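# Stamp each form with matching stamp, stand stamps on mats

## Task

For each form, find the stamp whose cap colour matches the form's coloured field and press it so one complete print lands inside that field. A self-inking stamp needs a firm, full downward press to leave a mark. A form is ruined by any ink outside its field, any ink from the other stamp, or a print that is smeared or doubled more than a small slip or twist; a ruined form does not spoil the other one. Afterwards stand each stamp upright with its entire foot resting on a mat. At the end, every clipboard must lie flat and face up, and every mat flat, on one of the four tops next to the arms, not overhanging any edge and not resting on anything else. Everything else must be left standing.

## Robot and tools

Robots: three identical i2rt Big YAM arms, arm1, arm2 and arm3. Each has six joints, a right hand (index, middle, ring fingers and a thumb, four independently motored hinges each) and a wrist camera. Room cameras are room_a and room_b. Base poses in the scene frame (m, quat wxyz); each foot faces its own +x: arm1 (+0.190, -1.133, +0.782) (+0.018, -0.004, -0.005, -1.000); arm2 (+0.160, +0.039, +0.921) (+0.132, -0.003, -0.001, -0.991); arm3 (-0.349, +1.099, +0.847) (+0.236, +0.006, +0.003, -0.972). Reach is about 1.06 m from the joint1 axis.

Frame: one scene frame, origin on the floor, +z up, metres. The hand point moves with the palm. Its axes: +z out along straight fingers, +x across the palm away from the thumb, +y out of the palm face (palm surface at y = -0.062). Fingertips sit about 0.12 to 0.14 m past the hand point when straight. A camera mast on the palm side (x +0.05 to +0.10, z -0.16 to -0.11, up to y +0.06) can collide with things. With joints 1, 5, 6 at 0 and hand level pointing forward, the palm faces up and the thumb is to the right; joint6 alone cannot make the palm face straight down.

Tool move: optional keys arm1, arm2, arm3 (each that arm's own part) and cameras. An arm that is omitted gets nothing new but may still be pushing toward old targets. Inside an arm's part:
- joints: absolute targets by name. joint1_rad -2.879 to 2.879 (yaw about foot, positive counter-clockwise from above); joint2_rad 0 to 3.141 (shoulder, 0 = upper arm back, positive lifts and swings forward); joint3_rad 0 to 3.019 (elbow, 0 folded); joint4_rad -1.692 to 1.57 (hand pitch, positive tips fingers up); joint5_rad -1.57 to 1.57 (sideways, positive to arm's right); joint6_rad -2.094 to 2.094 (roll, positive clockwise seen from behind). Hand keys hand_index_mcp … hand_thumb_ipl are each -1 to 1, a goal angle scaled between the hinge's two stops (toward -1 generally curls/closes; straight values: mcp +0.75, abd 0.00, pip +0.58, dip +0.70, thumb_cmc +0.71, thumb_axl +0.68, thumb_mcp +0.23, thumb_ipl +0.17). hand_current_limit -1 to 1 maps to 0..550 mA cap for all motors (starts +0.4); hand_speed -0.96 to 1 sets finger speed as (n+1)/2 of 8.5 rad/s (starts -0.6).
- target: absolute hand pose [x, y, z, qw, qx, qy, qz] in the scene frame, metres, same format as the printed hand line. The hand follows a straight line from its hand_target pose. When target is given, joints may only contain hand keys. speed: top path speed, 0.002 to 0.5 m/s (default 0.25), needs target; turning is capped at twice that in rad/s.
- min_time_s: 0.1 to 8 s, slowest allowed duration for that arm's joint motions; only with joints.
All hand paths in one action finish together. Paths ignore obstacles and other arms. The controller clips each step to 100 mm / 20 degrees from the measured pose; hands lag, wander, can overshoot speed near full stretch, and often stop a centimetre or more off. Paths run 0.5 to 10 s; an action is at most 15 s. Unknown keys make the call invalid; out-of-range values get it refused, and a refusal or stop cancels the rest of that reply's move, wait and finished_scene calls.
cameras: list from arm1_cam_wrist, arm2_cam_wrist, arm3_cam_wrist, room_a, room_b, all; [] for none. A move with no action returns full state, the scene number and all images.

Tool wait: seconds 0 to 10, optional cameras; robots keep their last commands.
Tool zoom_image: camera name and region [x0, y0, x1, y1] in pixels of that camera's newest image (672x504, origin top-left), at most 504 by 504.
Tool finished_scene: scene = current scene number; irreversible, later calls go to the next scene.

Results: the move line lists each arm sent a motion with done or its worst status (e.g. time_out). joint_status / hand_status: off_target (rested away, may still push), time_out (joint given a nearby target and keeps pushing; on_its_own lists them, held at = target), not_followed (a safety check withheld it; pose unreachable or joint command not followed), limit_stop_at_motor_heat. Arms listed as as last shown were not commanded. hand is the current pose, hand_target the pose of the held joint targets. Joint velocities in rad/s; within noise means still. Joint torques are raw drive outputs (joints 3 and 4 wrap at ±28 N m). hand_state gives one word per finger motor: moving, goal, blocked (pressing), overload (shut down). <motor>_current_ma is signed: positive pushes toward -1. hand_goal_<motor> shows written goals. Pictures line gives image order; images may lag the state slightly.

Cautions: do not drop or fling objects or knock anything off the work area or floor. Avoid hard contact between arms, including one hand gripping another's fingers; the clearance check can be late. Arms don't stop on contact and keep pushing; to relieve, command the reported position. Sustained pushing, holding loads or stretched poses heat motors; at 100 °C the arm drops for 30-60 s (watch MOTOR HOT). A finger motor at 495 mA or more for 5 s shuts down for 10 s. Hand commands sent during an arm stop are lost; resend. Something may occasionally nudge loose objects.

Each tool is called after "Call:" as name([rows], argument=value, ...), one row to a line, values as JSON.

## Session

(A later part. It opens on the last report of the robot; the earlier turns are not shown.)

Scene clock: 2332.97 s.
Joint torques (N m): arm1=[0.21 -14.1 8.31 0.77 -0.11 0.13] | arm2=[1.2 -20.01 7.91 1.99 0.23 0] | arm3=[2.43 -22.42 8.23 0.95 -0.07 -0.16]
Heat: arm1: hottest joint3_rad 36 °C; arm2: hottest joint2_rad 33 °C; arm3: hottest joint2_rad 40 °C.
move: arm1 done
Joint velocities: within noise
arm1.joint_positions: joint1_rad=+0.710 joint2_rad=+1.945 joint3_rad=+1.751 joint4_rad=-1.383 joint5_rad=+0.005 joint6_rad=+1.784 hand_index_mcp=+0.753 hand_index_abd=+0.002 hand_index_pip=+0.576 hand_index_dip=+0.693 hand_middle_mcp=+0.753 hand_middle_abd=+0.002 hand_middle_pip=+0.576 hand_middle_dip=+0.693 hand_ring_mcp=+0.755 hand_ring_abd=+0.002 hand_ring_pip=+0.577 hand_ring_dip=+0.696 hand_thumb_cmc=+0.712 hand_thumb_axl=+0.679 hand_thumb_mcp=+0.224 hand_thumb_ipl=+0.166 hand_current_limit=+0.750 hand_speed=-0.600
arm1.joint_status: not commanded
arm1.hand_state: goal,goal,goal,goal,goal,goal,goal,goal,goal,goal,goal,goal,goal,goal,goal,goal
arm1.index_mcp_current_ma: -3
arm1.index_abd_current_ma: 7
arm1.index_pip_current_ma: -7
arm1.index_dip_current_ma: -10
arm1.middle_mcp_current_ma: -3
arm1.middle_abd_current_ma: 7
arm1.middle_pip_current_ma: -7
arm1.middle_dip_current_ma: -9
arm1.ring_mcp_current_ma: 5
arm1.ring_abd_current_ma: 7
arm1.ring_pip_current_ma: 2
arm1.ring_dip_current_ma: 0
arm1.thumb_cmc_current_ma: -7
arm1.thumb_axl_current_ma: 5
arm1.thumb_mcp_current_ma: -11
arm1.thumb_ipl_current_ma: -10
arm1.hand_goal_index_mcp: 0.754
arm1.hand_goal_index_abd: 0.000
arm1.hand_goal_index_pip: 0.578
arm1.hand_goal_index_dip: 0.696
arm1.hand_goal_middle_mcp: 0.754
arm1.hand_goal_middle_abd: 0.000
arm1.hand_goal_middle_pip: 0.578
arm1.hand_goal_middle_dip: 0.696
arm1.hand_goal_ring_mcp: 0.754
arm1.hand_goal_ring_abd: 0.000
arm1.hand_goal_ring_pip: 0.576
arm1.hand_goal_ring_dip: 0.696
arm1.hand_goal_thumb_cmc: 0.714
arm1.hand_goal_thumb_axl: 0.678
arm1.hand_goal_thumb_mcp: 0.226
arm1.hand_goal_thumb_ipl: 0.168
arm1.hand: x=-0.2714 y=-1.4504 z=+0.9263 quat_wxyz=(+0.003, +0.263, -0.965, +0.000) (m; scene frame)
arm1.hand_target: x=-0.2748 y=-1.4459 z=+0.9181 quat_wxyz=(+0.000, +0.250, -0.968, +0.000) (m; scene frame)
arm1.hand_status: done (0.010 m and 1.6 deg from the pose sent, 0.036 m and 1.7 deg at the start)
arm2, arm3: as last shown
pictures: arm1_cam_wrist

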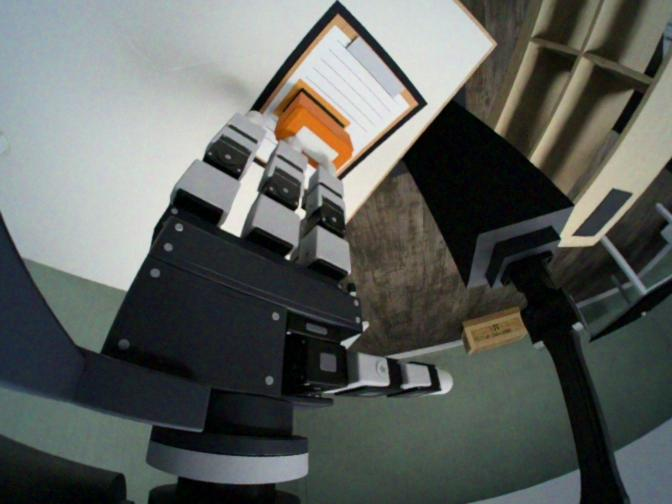

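Call:
move(arm1={"target": [-0.2762, -1.4440, 0.905, 0, 0.2504, -0.9681, 0], "speed": 0.05}, cameras=["arm1_cam_wrist"])

Call:
zoom_image(camera="arm1_cam_wrist", region=[200, 0, 440, 240])

Scene clock: 2342.97 s.
Joint torques (N m): arm1=[-0.03 -13.51 7.41 1.16 -0.11 0.09] | arm2=[1.2 -20.01 7.91 2 0.23 0] | arm3=[2.37 -22.36 8.2 0.96 -0.08 -0.15]
Heat: arm1: hottest joint3_rad 36 °C; arm2: hottest joint2_rad 33 °C; arm3: hottest joint2_rad 40 °C.
move: arm1 off_target
Joint velocities: within noise
arm1.joint_positions: joint1_rad=+0.709 joint2_rad=+1.945 joint3_rad=+1.736 joint4_rad=-1.361 joint5_rad=+0.005 joint6_rad=+1.784 hand_index_mcp=+0.753 hand_index_abd=+0.002 hand_index_pip=+0.576 hand_index_dip=+0.693 hand_middle_mcp=+0.752 hand_middle_abd=+0.013 hand_middle_pip=+0.576 hand_middle_dip=+0.693 hand_ring_mcp=+0.755 hand_ring_abd=+0.002 hand_ring_pip=+0.577 hand_ring_dip=+0.696 hand_thumb_cmc=+0.712 hand_thumb_axl=+0.679 hand_thumb_mcp=+0.224 hand_thumb_ipl=+0.166 hand_current_limit=+0.750 hand_speed=-0.600
arm1.joint_status: not commanded
arm1.hand_state: goal,goal,goal,goal,goal,goal,goal,goal,goal,goal,goal,goal,goal,goal,goal,goal
arm1.index_mcp_current_ma: -3
arm1.index_abd_current_ma: 7
arm1.index_pip_current_ma: -7
arm1.index_dip_current_ma: -10
arm1.middle_mcp_current_ma: -6
arm1.middle_abd_current_ma: 43
arm1.middle_pip_current_ma: -7
arm1.middle_dip_current_ma: -9
arm1.ring_mcp_current_ma: 4
arm1.ring_abd_current_ma: 7
arm1.ring_pip_current_ma: 2
arm1.ring_dip_current_ma: 0
arm1.thumb_cmc_current_ma: -7
arm1.thumb_axl_current_ma: 5
arm1.thumb_mcp_current_ma: -11
arm1.thumb_ipl_current_ma: -10
arm1.hand_goal_index_mcp: 0.754
arm1.hand_goal_index_abd: 0.000
arm1.hand_goal_index_pip: 0.578
arm1.hand_goal_index_dip: 0.696
arm1.hand_goal_middle_mcp: 0.754
arm1.hand_goal_middle_abd: 0.000
arm1.hand_goal_middle_pip: 0.578
arm1.hand_goal_middle_dip: 0.696
arm1.hand_goal_ring_mcp: 0.754
arm1.hand_goal_ring_abd: 0.000
arm1.hand_goal_ring_pip: 0.576
arm1.hand_goal_ring_dip: 0.696
arm1.hand_goal_thumb_cmc: 0.714
arm1.hand_goal_thumb_axl: 0.678
arm1.hand_goal_thumb_mcp: 0.226
arm1.hand_goal_thumb_ipl: 0.168
arm1.hand: x=-0.2722 y=-1.4506 z=+0.9205 quat_wxyz=(+0.007, +0.263, -0.965, +0.002) (m; scene frame)
arm1.hand_target: x=-0.2758 y=-1.4439 z=+0.9053 quat_wxyz=(+0.000, +0.251, -0.968, +0.000) (m; scene frame)
arm1.hand_status: off_target (0.017 m and 1.7 deg from the pose sent, 0.023 m and 1.6 deg at the start)
arm2: as last shown
arm3.joint_positions: joint1_rad=+0.392 joint2_rad=+1.984 joint3_rad=+1.233 joint4_rad=+0.833 joint5_rad=+1.046 joint6_rad=+1.410 hand_index_mcp=+0.449 hand_index_abd=+0.009 hand_index_pip=+0.405 hand_index_dip=+0.336 hand_middle_mcp=+0.449 hand_middle_abd=+0.010 hand_middle_pip=+0.405 hand_middle_dip=+0.336 hand_ring_mcp=+0.754 hand_ring_abd=+0.002 hand_ring_pip=+0.577 hand_ring_dip=+0.696 hand_thumb_cmc=+0.712 hand_thumb_axl=+0.679 hand_thumb_mcp=+0.228 hand_thumb_ipl=+0.166 hand_current_limit=+0.400 hand_speed=-0.600
arm3.joint_status: not commanded
arm3.hand_state: goal,goal,goal,goal,goal,goal,goal,goal,goal,goal,goal,goal,goal,goal,goal,goal
arm3.index_mcp_current_ma: 0
arm3.index_abd_current_ma: 5
arm3.index_pip_current_ma: 1
arm3.index_dip_current_ma: 1
arm3.middle_mcp_current_ma: 0
arm3.middle_abd_current_ma: 6
arm3.middle_pip_current_ma: 1
arm3.middle_dip_current_ma: 1
arm3.ring_mcp_current_ma: 0
arm3.ring_abd_current_ma: 0
arm3.ring_pip_current_ma: 0
arm3.ring_dip_current_ma: 0
arm3.thumb_cmc_current_ma: 0
arm3.thumb_axl_current_ma: 0
arm3.thumb_mcp_current_ma: 1
arm3.thumb_ipl_current_ma: -1
arm3.hand_goal_index_mcp: 0.450
arm3.hand_goal_index_abd: 0.000
arm3.hand_goal_index_pip: 0.402
arm3.hand_goal_index_dip: 0.334
arm3.hand_goal_middle_mcp: 0.450
arm3.hand_goal_middle_abd: 0.000
arm3.hand_goal_middle_pip: 0.402
arm3.hand_goal_middle_dip: 0.334
arm3.hand_goal_ring_mcp: 0.754
arm3.hand_goal_ring_abd: 0.000
arm3.hand_goal_ring_pip: 0.576
arm3.hand_goal_ring_dip: 0.696
arm3.hand_goal_thumb_cmc: 0.714
arm3.hand_goal_thumb_axl: 0.678
arm3.hand_goal_thumb_mcp: 0.226
arm3.hand_goal_thumb_ipl: 0.168
arm3.hand: x=-0.8879 y=+0.7646 z=+1.0260 quat_wxyz=(+0.711, -0.027, -0.695, -0.100) (m; scene frame)
arm3.hand_target: x=-0.8878 y=+0.7571 z=+1.0436 quat_wxyz=(+0.718, -0.036, -0.689, -0.086) (m; scene frame)
arm3.hand_status: not commanded
pictures: arm1_cam_wrist

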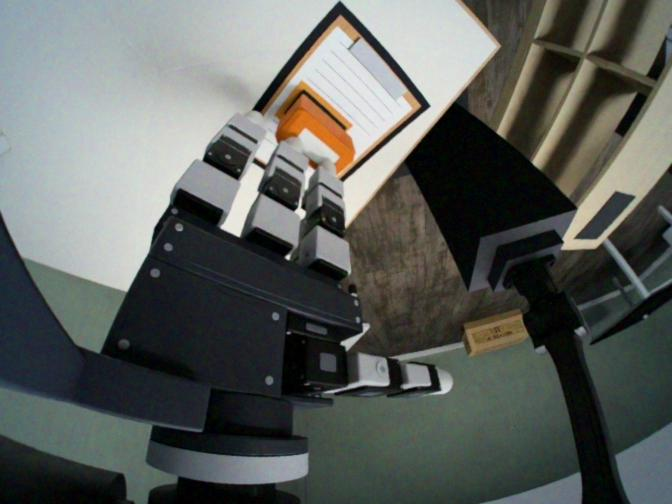

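Scaled by 2.100 from the camera's 672x504 image, which has a finer 960x720 frame.

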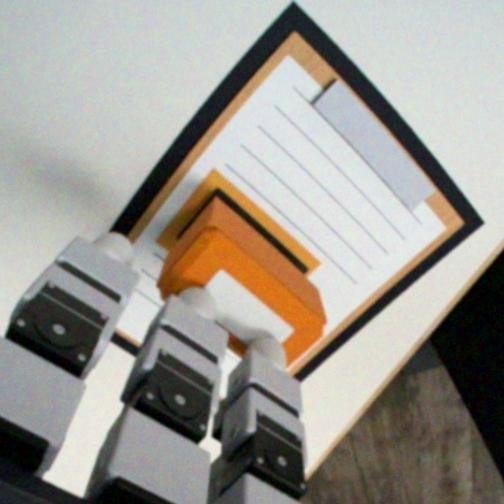

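Call:
move(arm1={"target": [-0.2786, -1.4398, 0.935, 0, 0.2504, -0.9681, 0], "speed": 0.05}, cameras=[])

Call:
move(arm1={"target": [-0.2786, -1.4398, 0.913, 0, 0.2504, -0.9681, 0], "speed": 0.05}, cameras=["arm1_cam_wrist"])

Call:
zoom_image(camera="arm1_cam_wrist", region=[240, 60, 400, 220])

Scene clock: 2366.27 s.
Joint torques (N m): arm1=[0.03 -14.62 11.45 -0.16 -0.09 0.01] | arm2=[1.14 -19.96 7.9 1.99 0.23 0] | arm3=[2.37 -22.24 8.21 0.94 -0.07 -0.16]
Heat: arm1: hottest joint3_rad 35 °C; arm2: hottest joint2_rad 33 °C; arm3: hottest joint2_rad 40 °C.
move: arm1 off_target
Joint velocities: within noise
arm1.joint_positions: joint1_rad=+0.701 joint2_rad=+1.945 joint3_rad=+1.737 joint4_rad=-1.401 joint5_rad=+0.005 joint6_rad=+1.784 hand_index_mcp=+0.753 hand_index_abd=+0.002 hand_index_pip=+0.576 hand_index_dip=+0.693 hand_middle_mcp=+0.756 hand_middle_abd=-0.003 hand_middle_pip=+0.581 hand_middle_dip=+0.697 hand_ring_mcp=+0.755 hand_ring_abd=+0.002 hand_ring_pip=+0.577 hand_ring_dip=+0.696 hand_thumb_cmc=+0.712 hand_thumb_axl=+0.679 hand_thumb_mcp=+0.223 hand_thumb_ipl=+0.166 hand_current_limit=+0.750 hand_speed=-0.600
arm1.joint_status: not commanded
arm1.hand_state: goal,goal,goal,goal,goal,goal,goal,goal,goal,goal,goal,goal,goal,goal,goal,goal
arm1.index_mcp_current_ma: -3
arm1.index_abd_current_ma: 6
arm1.index_pip_current_ma: -7
arm1.index_dip_current_ma: -10
arm1.middle_mcp_current_ma: 5
arm1.middle_abd_current_ma: -10
arm1.middle_pip_current_ma: 9
arm1.middle_dip_current_ma: 3
arm1.ring_mcp_current_ma: 4
arm1.ring_abd_current_ma: 7
arm1.ring_pip_current_ma: 2
arm1.ring_dip_current_ma: 0
arm1.thumb_cmc_current_ma: -7
arm1.thumb_axl_current_ma: 5
arm1.thumb_mcp_current_ma: -12
arm1.thumb_ipl_current_ma: -10
arm1.hand_goal_index_mcp: 0.754
arm1.hand_goal_index_abd: 0.000
arm1.hand_goal_index_pip: 0.578
arm1.hand_goal_index_dip: 0.696
arm1.hand_goal_middle_mcp: 0.754
arm1.hand_goal_middle_abd: 0.000
arm1.hand_goal_middle_pip: 0.578
arm1.hand_goal_middle_dip: 0.696
arm1.hand_goal_ring_mcp: 0.754
arm1.hand_goal_ring_abd: 0.000
arm1.hand_goal_ring_pip: 0.576
arm1.hand_goal_ring_dip: 0.696
arm1.hand_goal_thumb_cmc: 0.714
arm1.hand_goal_thumb_axl: 0.678
arm1.hand_goal_thumb_mcp: 0.226
arm1.hand_goal_thumb_ipl: 0.168
arm1.hand: x=-0.2676 y=-1.4404 z=+0.9225 quat_wxyz=(-0.011, +0.259, -0.966, -0.007) (m; scene frame)
arm1.hand_target: x=-0.2782 y=-1.4394 z=+0.9351 quat_wxyz=(+0.000, +0.251, -0.968, +0.000) (m; scene frame)
arm1.hand_status: off_target (0.017 m and 1.8 deg from the pose sent, 0.019 m and 1.7 deg at the start)
arm2, arm3: as last shown
pictures: none
No camera images: "cameras" was empty.

Scene clock: 2367.30 s.
Joint torques (N m): arm1=[-0.03 -13.98 8.16 1.13 -0.1 0] | arm2=[1.2 -20.01 7.91 1.99 0.23 0] | arm3=[2.37 -22.36 8.23 0.95 -0.08 -0.16]
Heat: arm1: hottest joint3_rad 35 °C; arm2: hottest joint2_rad 33 °C; arm3: hottest joint2_rad 40 °C.
move: arm1 off_target
Joint velocities: within noise
arm1.joint_positions: joint1_rad=+0.701 joint2_rad=+1.945 joint3_rad=+1.737 joint4_rad=-1.378 joint5_rad=+0.005 joint6_rad=+1.784 hand_index_mcp=+0.753 hand_index_abd=+0.002 hand_index_pip=+0.576 hand_index_dip=+0.693 hand_middle_mcp=+0.753 hand_middle_abd=+0.014 hand_middle_pip=+0.579 hand_middle_dip=+0.697 hand_ring_mcp=+0.755 hand_ring_abd=+0.002 hand_ring_pip=+0.577 hand_ring_dip=+0.696 hand_thumb_cmc=+0.712 hand_thumb_axl=+0.679 hand_thumb_mcp=+0.223 hand_thumb_ipl=+0.166 hand_current_limit=+0.750 hand_speed=-0.600
arm1.joint_status: not commanded
arm1.hand_state: goal,goal,goal,goal,goal,goal,goal,goal,goal,goal,goal,goal,goal,goal,goal,goal
arm1.index_mcp_current_ma: -3
arm1.index_abd_current_ma: 6
arm1.index_pip_current_ma: -7
arm1.index_dip_current_ma: -10
arm1.middle_mcp_current_ma: -4
arm1.middle_abd_current_ma: 47
arm1.middle_pip_current_ma: 3
arm1.middle_dip_current_ma: 3
arm1.ring_mcp_current_ma: 4
arm1.ring_abd_current_ma: 7
arm1.ring_pip_current_ma: 2
arm1.ring_dip_current_ma: 0
arm1.thumb_cmc_current_ma: -7
arm1.thumb_axl_current_ma: 5
arm1.thumb_mcp_current_ma: -12
arm1.thumb_ipl_current_ma: -10
arm1.hand_goal_index_mcp: 0.754
arm1.hand_goal_index_abd: 0.000
arm1.hand_goal_index_pip: 0.578
arm1.hand_goal_index_dip: 0.696
arm1.hand_goal_middle_mcp: 0.754
arm1.hand_goal_middle_abd: 0.000
arm1.hand_goal_middle_pip: 0.578
arm1.hand_goal_middle_dip: 0.696
arm1.hand_goal_ring_mcp: 0.754
arm1.hand_goal_ring_abd: 0.000
arm1.hand_goal_ring_pip: 0.576
arm1.hand_goal_ring_dip: 0.696
arm1.hand_goal_thumb_cmc: 0.714
arm1.hand_goal_thumb_axl: 0.678
arm1.hand_goal_thumb_mcp: 0.226
arm1.hand_goal_thumb_ipl: 0.168
arm1.hand: x=-0.2718 y=-1.4442 z=+0.9215 quat_wxyz=(-0.001, +0.259, -0.966, -0.002) (m; scene frame)
arm1.hand_target: x=-0.2784 y=-1.4397 z=+0.9132 quat_wxyz=(+0.000, +0.250, -0.968, +0.000) (m; scene frame)
arm1.hand_status: off_target (0.012 m and 1.1 deg from the pose sent, 0.015 m and 1.8 deg at the start)
arm2, arm3: as last shown
pictures: arm1_cam_wrist

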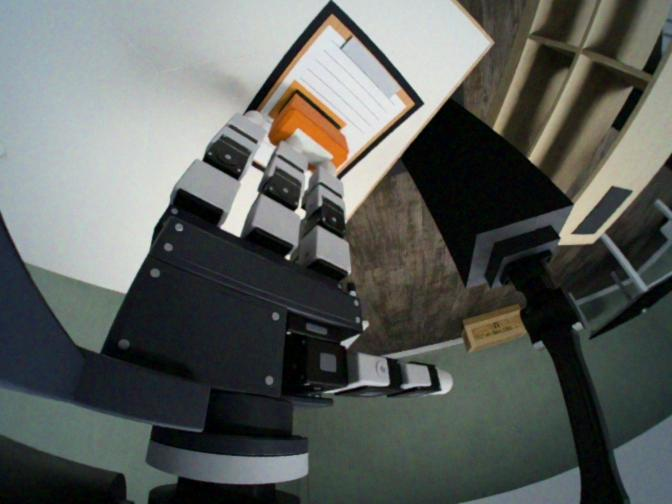

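Scaled by 3.150 from the camera's 672x504 image, which has a finer 960x720 frame.

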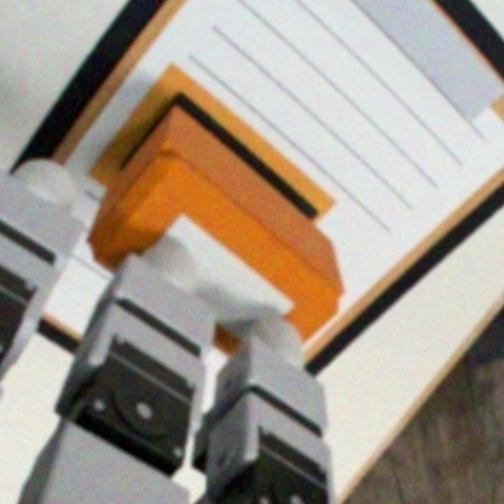

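Call:
move(arm1={"target": [-0.2786, -1.4398, 0.897, 0, 0.2504, -0.9681, 0], "speed": 0.04}, cameras=["arm1_cam_wrist"])

Call:
zoom_image(camera="arm1_cam_wrist", region=[240, 60, 400, 220])

Scene clock: 2376.87 s.
Joint torques (N m): arm1=[0.03 -13.33 7.1 1.61 -0.11 0.01] | arm2=[1.2 -20.01 7.91 1.99 0.23 0] | arm3=[2.37 -22.24 8.18 0.95 -0.08 -0.16]
Heat: arm1: hottest joint3_rad 36 °C; arm2: hottest joint2_rad 33 °C; arm3: hottest joint2_rad 40 °C.
move: arm1 off_target
Joint velocities: within noise
arm1.joint_positions: joint1_rad=+0.701 joint2_rad=+1.945 joint3_rad=+1.721 joint4_rad=-1.352 joint5_rad=+0.005 joint6_rad=+1.784 hand_index_mcp=+0.753 hand_index_abd=+0.002 hand_index_pip=+0.576 hand_index_dip=+0.693 hand_middle_mcp=+0.750 hand_middle_abd=+0.035 hand_middle_pip=+0.577 hand_middle_dip=+0.697 hand_ring_mcp=+0.755 hand_ring_abd=+0.002 hand_ring_pip=+0.577 hand_ring_dip=+0.696 hand_thumb_cmc=+0.712 hand_thumb_axl=+0.679 hand_thumb_mcp=+0.223 hand_thumb_ipl=+0.166 hand_current_limit=+0.750 hand_speed=-0.600
arm1.joint_status: not commanded
arm1.hand_state: goal,goal,goal,goal,goal,blocked,goal,goal,goal,goal,goal,goal,goal,goal,goal,goal
arm1.index_mcp_current_ma: -3
arm1.index_abd_current_ma: 6
arm1.index_pip_current_ma: -7
arm1.index_dip_current_ma: -10
arm1.middle_mcp_current_ma: -15
arm1.middle_abd_current_ma: 128
arm1.middle_pip_current_ma: -2
arm1.middle_dip_current_ma: 2
arm1.ring_mcp_current_ma: 4
arm1.ring_abd_current_ma: 7
arm1.ring_pip_current_ma: 2
arm1.ring_dip_current_ma: 0
arm1.thumb_cmc_current_ma: -7
arm1.thumb_axl_current_ma: 5
arm1.thumb_mcp_current_ma: -12
arm1.thumb_ipl_current_ma: -10
arm1.hand_goal_index_mcp: 0.754
arm1.hand_goal_index_abd: 0.000
arm1.hand_goal_index_pip: 0.578
arm1.hand_goal_index_dip: 0.696
arm1.hand_goal_middle_mcp: 0.754
arm1.hand_goal_middle_abd: 0.000
arm1.hand_goal_middle_pip: 0.578
arm1.hand_goal_middle_dip: 0.696
arm1.hand_goal_ring_mcp: 0.754
arm1.hand_goal_ring_abd: 0.000
arm1.hand_goal_ring_pip: 0.576
arm1.hand_goal_ring_dip: 0.696
arm1.hand_goal_thumb_cmc: 0.714
arm1.hand_goal_thumb_axl: 0.678
arm1.hand_goal_thumb_mcp: 0.226
arm1.hand_goal_thumb_ipl: 0.168
arm1.hand: x=-0.2727 y=-1.4450 z=+0.9150 quat_wxyz=(+0.004, +0.259, -0.966, +0.000) (m; scene frame)
arm1.hand_target: x=-0.2780 y=-1.4395 z=+0.8974 quat_wxyz=(+0.000, +0.250, -0.968, +0.000) (m; scene frame)
arm1.hand_status: off_target (0.020 m and 1.1 deg from the pose sent, 0.026 m and 1.1 deg at the start)
arm2.joint_positions: joint1_rad=+0.189 joint2_rad=+1.726 joint3_rad=+0.999 joint4_rad=+0.581 joint5_rad=+1.351 joint6_rad=+1.590 hand_index_mcp=+0.437 hand_index_abd=+0.002 hand_index_pip=+0.404 hand_index_dip=+0.337 hand_middle_mcp=+0.437 hand_middle_abd=+0.002 hand_middle_pip=+0.405 hand_middle_dip=+0.336 hand_ring_mcp=+0.754 hand_ring_abd=+0.002 hand_ring_pip=+0.577 hand_ring_dip=+0.696 hand_thumb_cmc=+0.708 hand_thumb_axl=+0.680 hand_thumb_mcp=+0.228 hand_thumb_ipl=+0.166 hand_current_limit=+0.400 hand_speed=-0.600
arm2.joint_status: not commanded
arm2.hand_state: goal,goal,goal,goal,goal,goal,goal,goal,goal,goal,goal,goal,goal,goal,goal,goal
arm2.index_mcp_current_ma: -1
arm2.index_abd_current_ma: 2
arm2.index_pip_current_ma: 3
arm2.index_dip_current_ma: 4
arm2.middle_mcp_current_ma: -1
arm2.middle_abd_current_ma: 2
arm2.middle_pip_current_ma: 3
arm2.middle_dip_current_ma: 3
arm2.ring_mcp_current_ma: 0
arm2.ring_abd_current_ma: 3
arm2.ring_pip_current_ma: 1
arm2.ring_dip_current_ma: 0
arm2.thumb_cmc_current_ma: -2
arm2.thumb_axl_current_ma: 2
arm2.thumb_mcp_current_ma: 2
arm2.thumb_ipl_current_ma: -3
arm2.hand_goal_index_mcp: 0.438
arm2.hand_goal_index_abd: 0.000
arm2.hand_goal_index_pip: 0.402
arm2.hand_goal_index_dip: 0.334
arm2.hand_goal_middle_mcp: 0.438
arm2.hand_goal_middle_abd: 0.000
arm2.hand_goal_middle_pip: 0.402
arm2.hand_goal_middle_dip: 0.334
arm2.hand_goal_ring_mcp: 0.754
arm2.hand_goal_ring_abd: 0.000
arm2.hand_goal_ring_pip: 0.576
arm2.hand_goal_ring_dip: 0.696
arm2.hand_goal_thumb_cmc: 0.710
arm2.hand_goal_thumb_axl: 0.678
arm2.hand_goal_thumb_mcp: 0.226
arm2.hand_goal_thumb_ipl: 0.168
arm2.hand: x=-0.3331 y=+0.0074 z=+1.1361 quat_wxyz=(+0.609, -0.273, -0.664, -0.339) (m; scene frame)
arm2.hand_target: x=-0.3311 y=+0.0026 z=+1.1478 quat_wxyz=(+0.622, -0.286, -0.654, -0.321) (m; scene frame)
arm2.hand_status: not commanded
arm3: as last shown
pictures: arm1_cam_wrist

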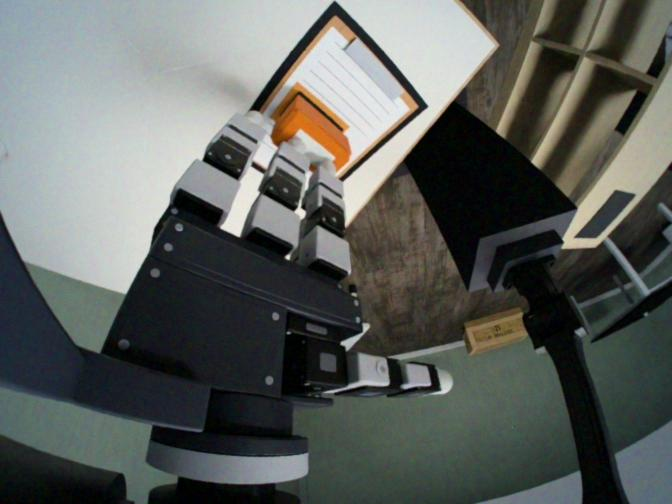

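Scaled by 3.150 from the camera's 672x504 image, which has a finer 960x720 frame.

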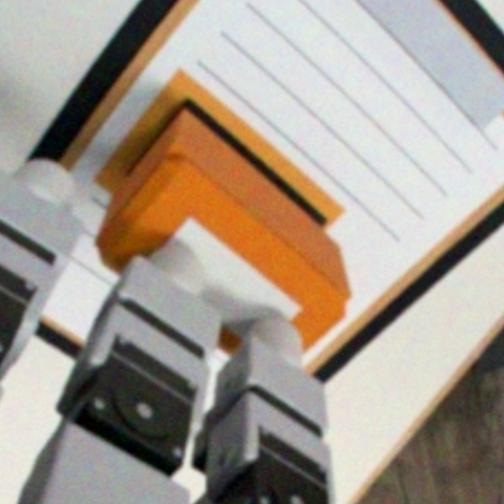

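Call:
move(arm1={"target": [-0.2786, -1.4398, 0.865, 0, 0.2504, -0.9681, 0], "speed": 0.05}, cameras=["arm1_cam_wrist"])

Call:
zoom_image(camera="arm1_cam_wrist", region=[240, 60, 400, 220])

Scene clock: 2389.83 s.
Joint torques (N m): arm1=[0.03 -11.58 6.52 2.11 -0.1 0.01] | arm2=[1.2 -20.01 7.91 1.99 0.23 0.01] | arm3=[2.37 -22.36 8.21 0.94 -0.07 -0.16]
Heat: arm1: hottest joint3_rad 36 °C; arm2: hottest joint2_rad 33 °C; arm3: hottest joint2_rad 40 °C.
move: arm1 off_target
Joint velocities: within noise
arm1.joint_positions: joint1_rad=+0.701 joint2_rad=+1.945 joint3_rad=+1.675 joint4_rad=-1.289 joint5_rad=+0.005 joint6_rad=+1.784 hand_index_mcp=+0.753 hand_index_abd=+0.003 hand_index_pip=+0.576 hand_index_dip=+0.693 hand_middle_mcp=+0.748 hand_middle_abd=+0.051 hand_middle_pip=+0.576 hand_middle_dip=+0.696 hand_ring_mcp=+0.755 hand_ring_abd=+0.002 hand_ring_pip=+0.577 hand_ring_dip=+0.696 hand_thumb_cmc=+0.712 hand_thumb_axl=+0.679 hand_thumb_mcp=+0.223 hand_thumb_ipl=+0.166 hand_current_limit=+0.750 hand_speed=-0.600
arm1.joint_status: not commanded
arm1.hand_state: goal,goal,goal,goal,goal,blocked,goal,goal,goal,goal,goal,goal,goal,goal,goal,goal
arm1.index_mcp_current_ma: -3
arm1.index_abd_current_ma: 8
arm1.index_pip_current_ma: -7
arm1.index_dip_current_ma: -10
arm1.middle_mcp_current_ma: -22
arm1.middle_abd_current_ma: 192
arm1.middle_pip_current_ma: -6
arm1.middle_dip_current_ma: 0
arm1.ring_mcp_current_ma: 4
arm1.ring_abd_current_ma: 7
arm1.ring_pip_current_ma: 2
arm1.ring_dip_current_ma: 0
arm1.thumb_cmc_current_ma: -7
arm1.thumb_axl_current_ma: 5
arm1.thumb_mcp_current_ma: -12
arm1.thumb_ipl_current_ma: -10
arm1.hand_goal_index_mcp: 0.754
arm1.hand_goal_index_abd: 0.000
arm1.hand_goal_index_pip: 0.578
arm1.hand_goal_index_dip: 0.696
arm1.hand_goal_middle_mcp: 0.754
arm1.hand_goal_middle_abd: 0.000
arm1.hand_goal_middle_pip: 0.578
arm1.hand_goal_middle_dip: 0.696
arm1.hand_goal_ring_mcp: 0.754
arm1.hand_goal_ring_abd: 0.000
arm1.hand_goal_ring_pip: 0.576
arm1.hand_goal_ring_dip: 0.696
arm1.hand_goal_thumb_cmc: 0.714
arm1.hand_goal_thumb_axl: 0.678
arm1.hand_goal_thumb_mcp: 0.226
arm1.hand_goal_thumb_ipl: 0.168
arm1.hand: x=-0.2726 y=-1.4451 z=+0.8972 quat_wxyz=(+0.011, +0.259, -0.966, +0.004) (m; scene frame)
arm1.hand_target: x=-0.2772 y=-1.4390 z=+0.8659 quat_wxyz=(+0.000, +0.250, -0.968, +0.000) (m; scene frame)
arm1.hand_status: off_target (0.033 m and 1.7 deg from the pose sent, 0.051 m and 1.1 deg at the start)
arm2, arm3: as last shown
pictures: arm1_cam_wrist

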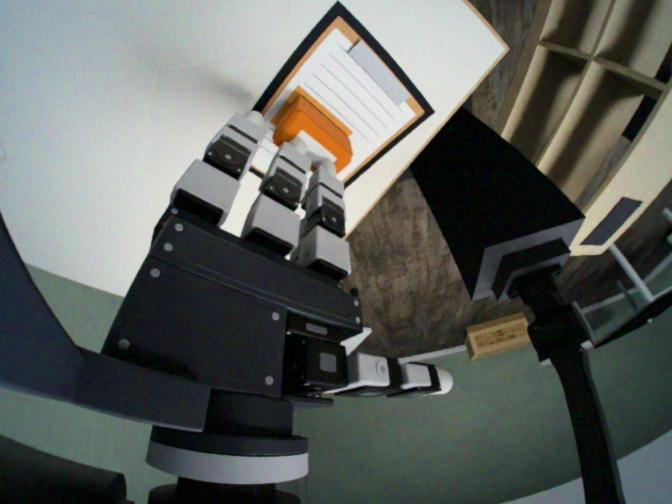

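Scaled by 3.150 from the camera's 672x504 image, which has a finer 960x720 frame.

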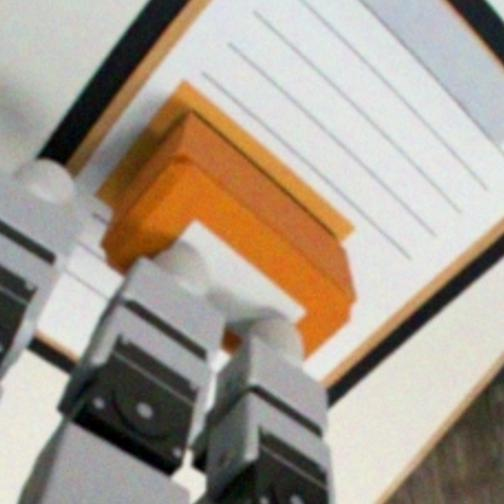

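Call:
move(arm1={"target": [-0.2786, -1.4398, 0.815, 0, 0.2504, -0.9681, 0], "speed": 0.06}, cameras=["arm1_cam_wrist"])

Call:
zoom_image(camera="arm1_cam_wrist", region=[240, 60, 400, 220])

Scene clock: 2394.83 s.
Joint torques (N m): arm1=[0.09 -6.89 4.4 3.43 0.03 0.02] | arm2=[1.2 -20.01 7.91 1.99 0.23 0] | arm3=[2.43 -22.36 8.23 0.94 -0.07 -0.16]
Heat: arm1: hottest joint3_rad 35 °C; arm2: hottest joint2_rad 33 °C; arm3: hottest joint2_rad 40 °C.
move: arm1 off_target
Joint velocities: within noise
arm1.joint_positions: joint1_rad=+0.701 joint2_rad=+1.916 joint3_rad=+1.620 joint4_rad=-1.207 joint5_rad=+0.001 joint6_rad=+1.784 hand_index_mcp=+0.740 hand_index_abd=+0.077 hand_index_pip=+0.571 hand_index_dip=+0.692 hand_middle_mcp=+0.749 hand_middle_abd=+0.003 hand_middle_pip=+0.575 hand_middle_dip=+0.695 hand_ring_mcp=+0.755 hand_ring_abd=+0.002 hand_ring_pip=+0.577 hand_ring_dip=+0.696 hand_thumb_cmc=+0.712 hand_thumb_axl=+0.679 hand_thumb_mcp=+0.223 hand_thumb_ipl=+0.166 hand_current_limit=+0.750 hand_speed=-0.600
arm1.joint_status: not commanded
arm1.hand_state: goal,blocked,goal,goal,goal,goal,goal,goal,goal,goal,goal,goal,goal,goal,goal,goal
arm1.index_mcp_current_ma: -57
arm1.index_abd_current_ma: 302
arm1.index_pip_current_ma: -26
arm1.index_dip_current_ma: -16
arm1.middle_mcp_current_ma: -21
arm1.middle_abd_current_ma: 9
arm1.middle_pip_current_ma: -12
arm1.middle_dip_current_ma: -3
arm1.ring_mcp_current_ma: 4
arm1.ring_abd_current_ma: 7
arm1.ring_pip_current_ma: 2
arm1.ring_dip_current_ma: 0
arm1.thumb_cmc_current_ma: -7
arm1.thumb_axl_current_ma: 5
arm1.thumb_mcp_current_ma: -12
arm1.thumb_ipl_current_ma: -10
arm1.hand_goal_index_mcp: 0.754
arm1.hand_goal_index_abd: 0.000
arm1.hand_goal_index_pip: 0.578
arm1.hand_goal_index_dip: 0.696
arm1.hand_goal_middle_mcp: 0.754
arm1.hand_goal_middle_abd: 0.000
arm1.hand_goal_middle_pip: 0.578
arm1.hand_goal_middle_dip: 0.696
arm1.hand_goal_ring_mcp: 0.754
arm1.hand_goal_ring_abd: 0.000
arm1.hand_goal_ring_pip: 0.576
arm1.hand_goal_ring_dip: 0.696
arm1.hand_goal_thumb_cmc: 0.714
arm1.hand_goal_thumb_axl: 0.678
arm1.hand_goal_thumb_mcp: 0.226
arm1.hand_goal_thumb_ipl: 0.168
arm1.hand: x=-0.2734 y=-1.4468 z=+0.8914 quat_wxyz=(+0.035, +0.259, -0.965, +0.019) (m; scene frame)
arm1.hand_target: x=-0.2722 y=-1.4355 z=+0.8202 quat_wxyz=(-0.001, +0.250, -0.968, +0.000) (m; scene frame)
arm1.hand_status: off_target (0.077 m and 4.7 deg from the pose sent, 0.083 m and 1.7 deg at the start)
arm2, arm3: as last shown
pictures: arm1_cam_wrist

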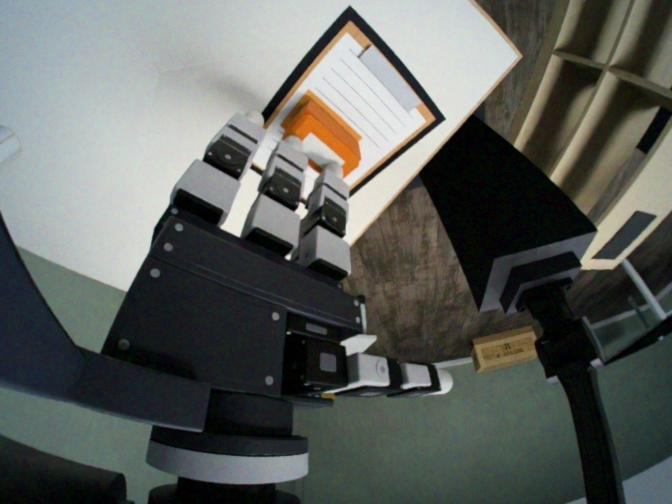

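Scaled by 3.150 from the camera's 672x504 image, which has a finer 960x720 frame.

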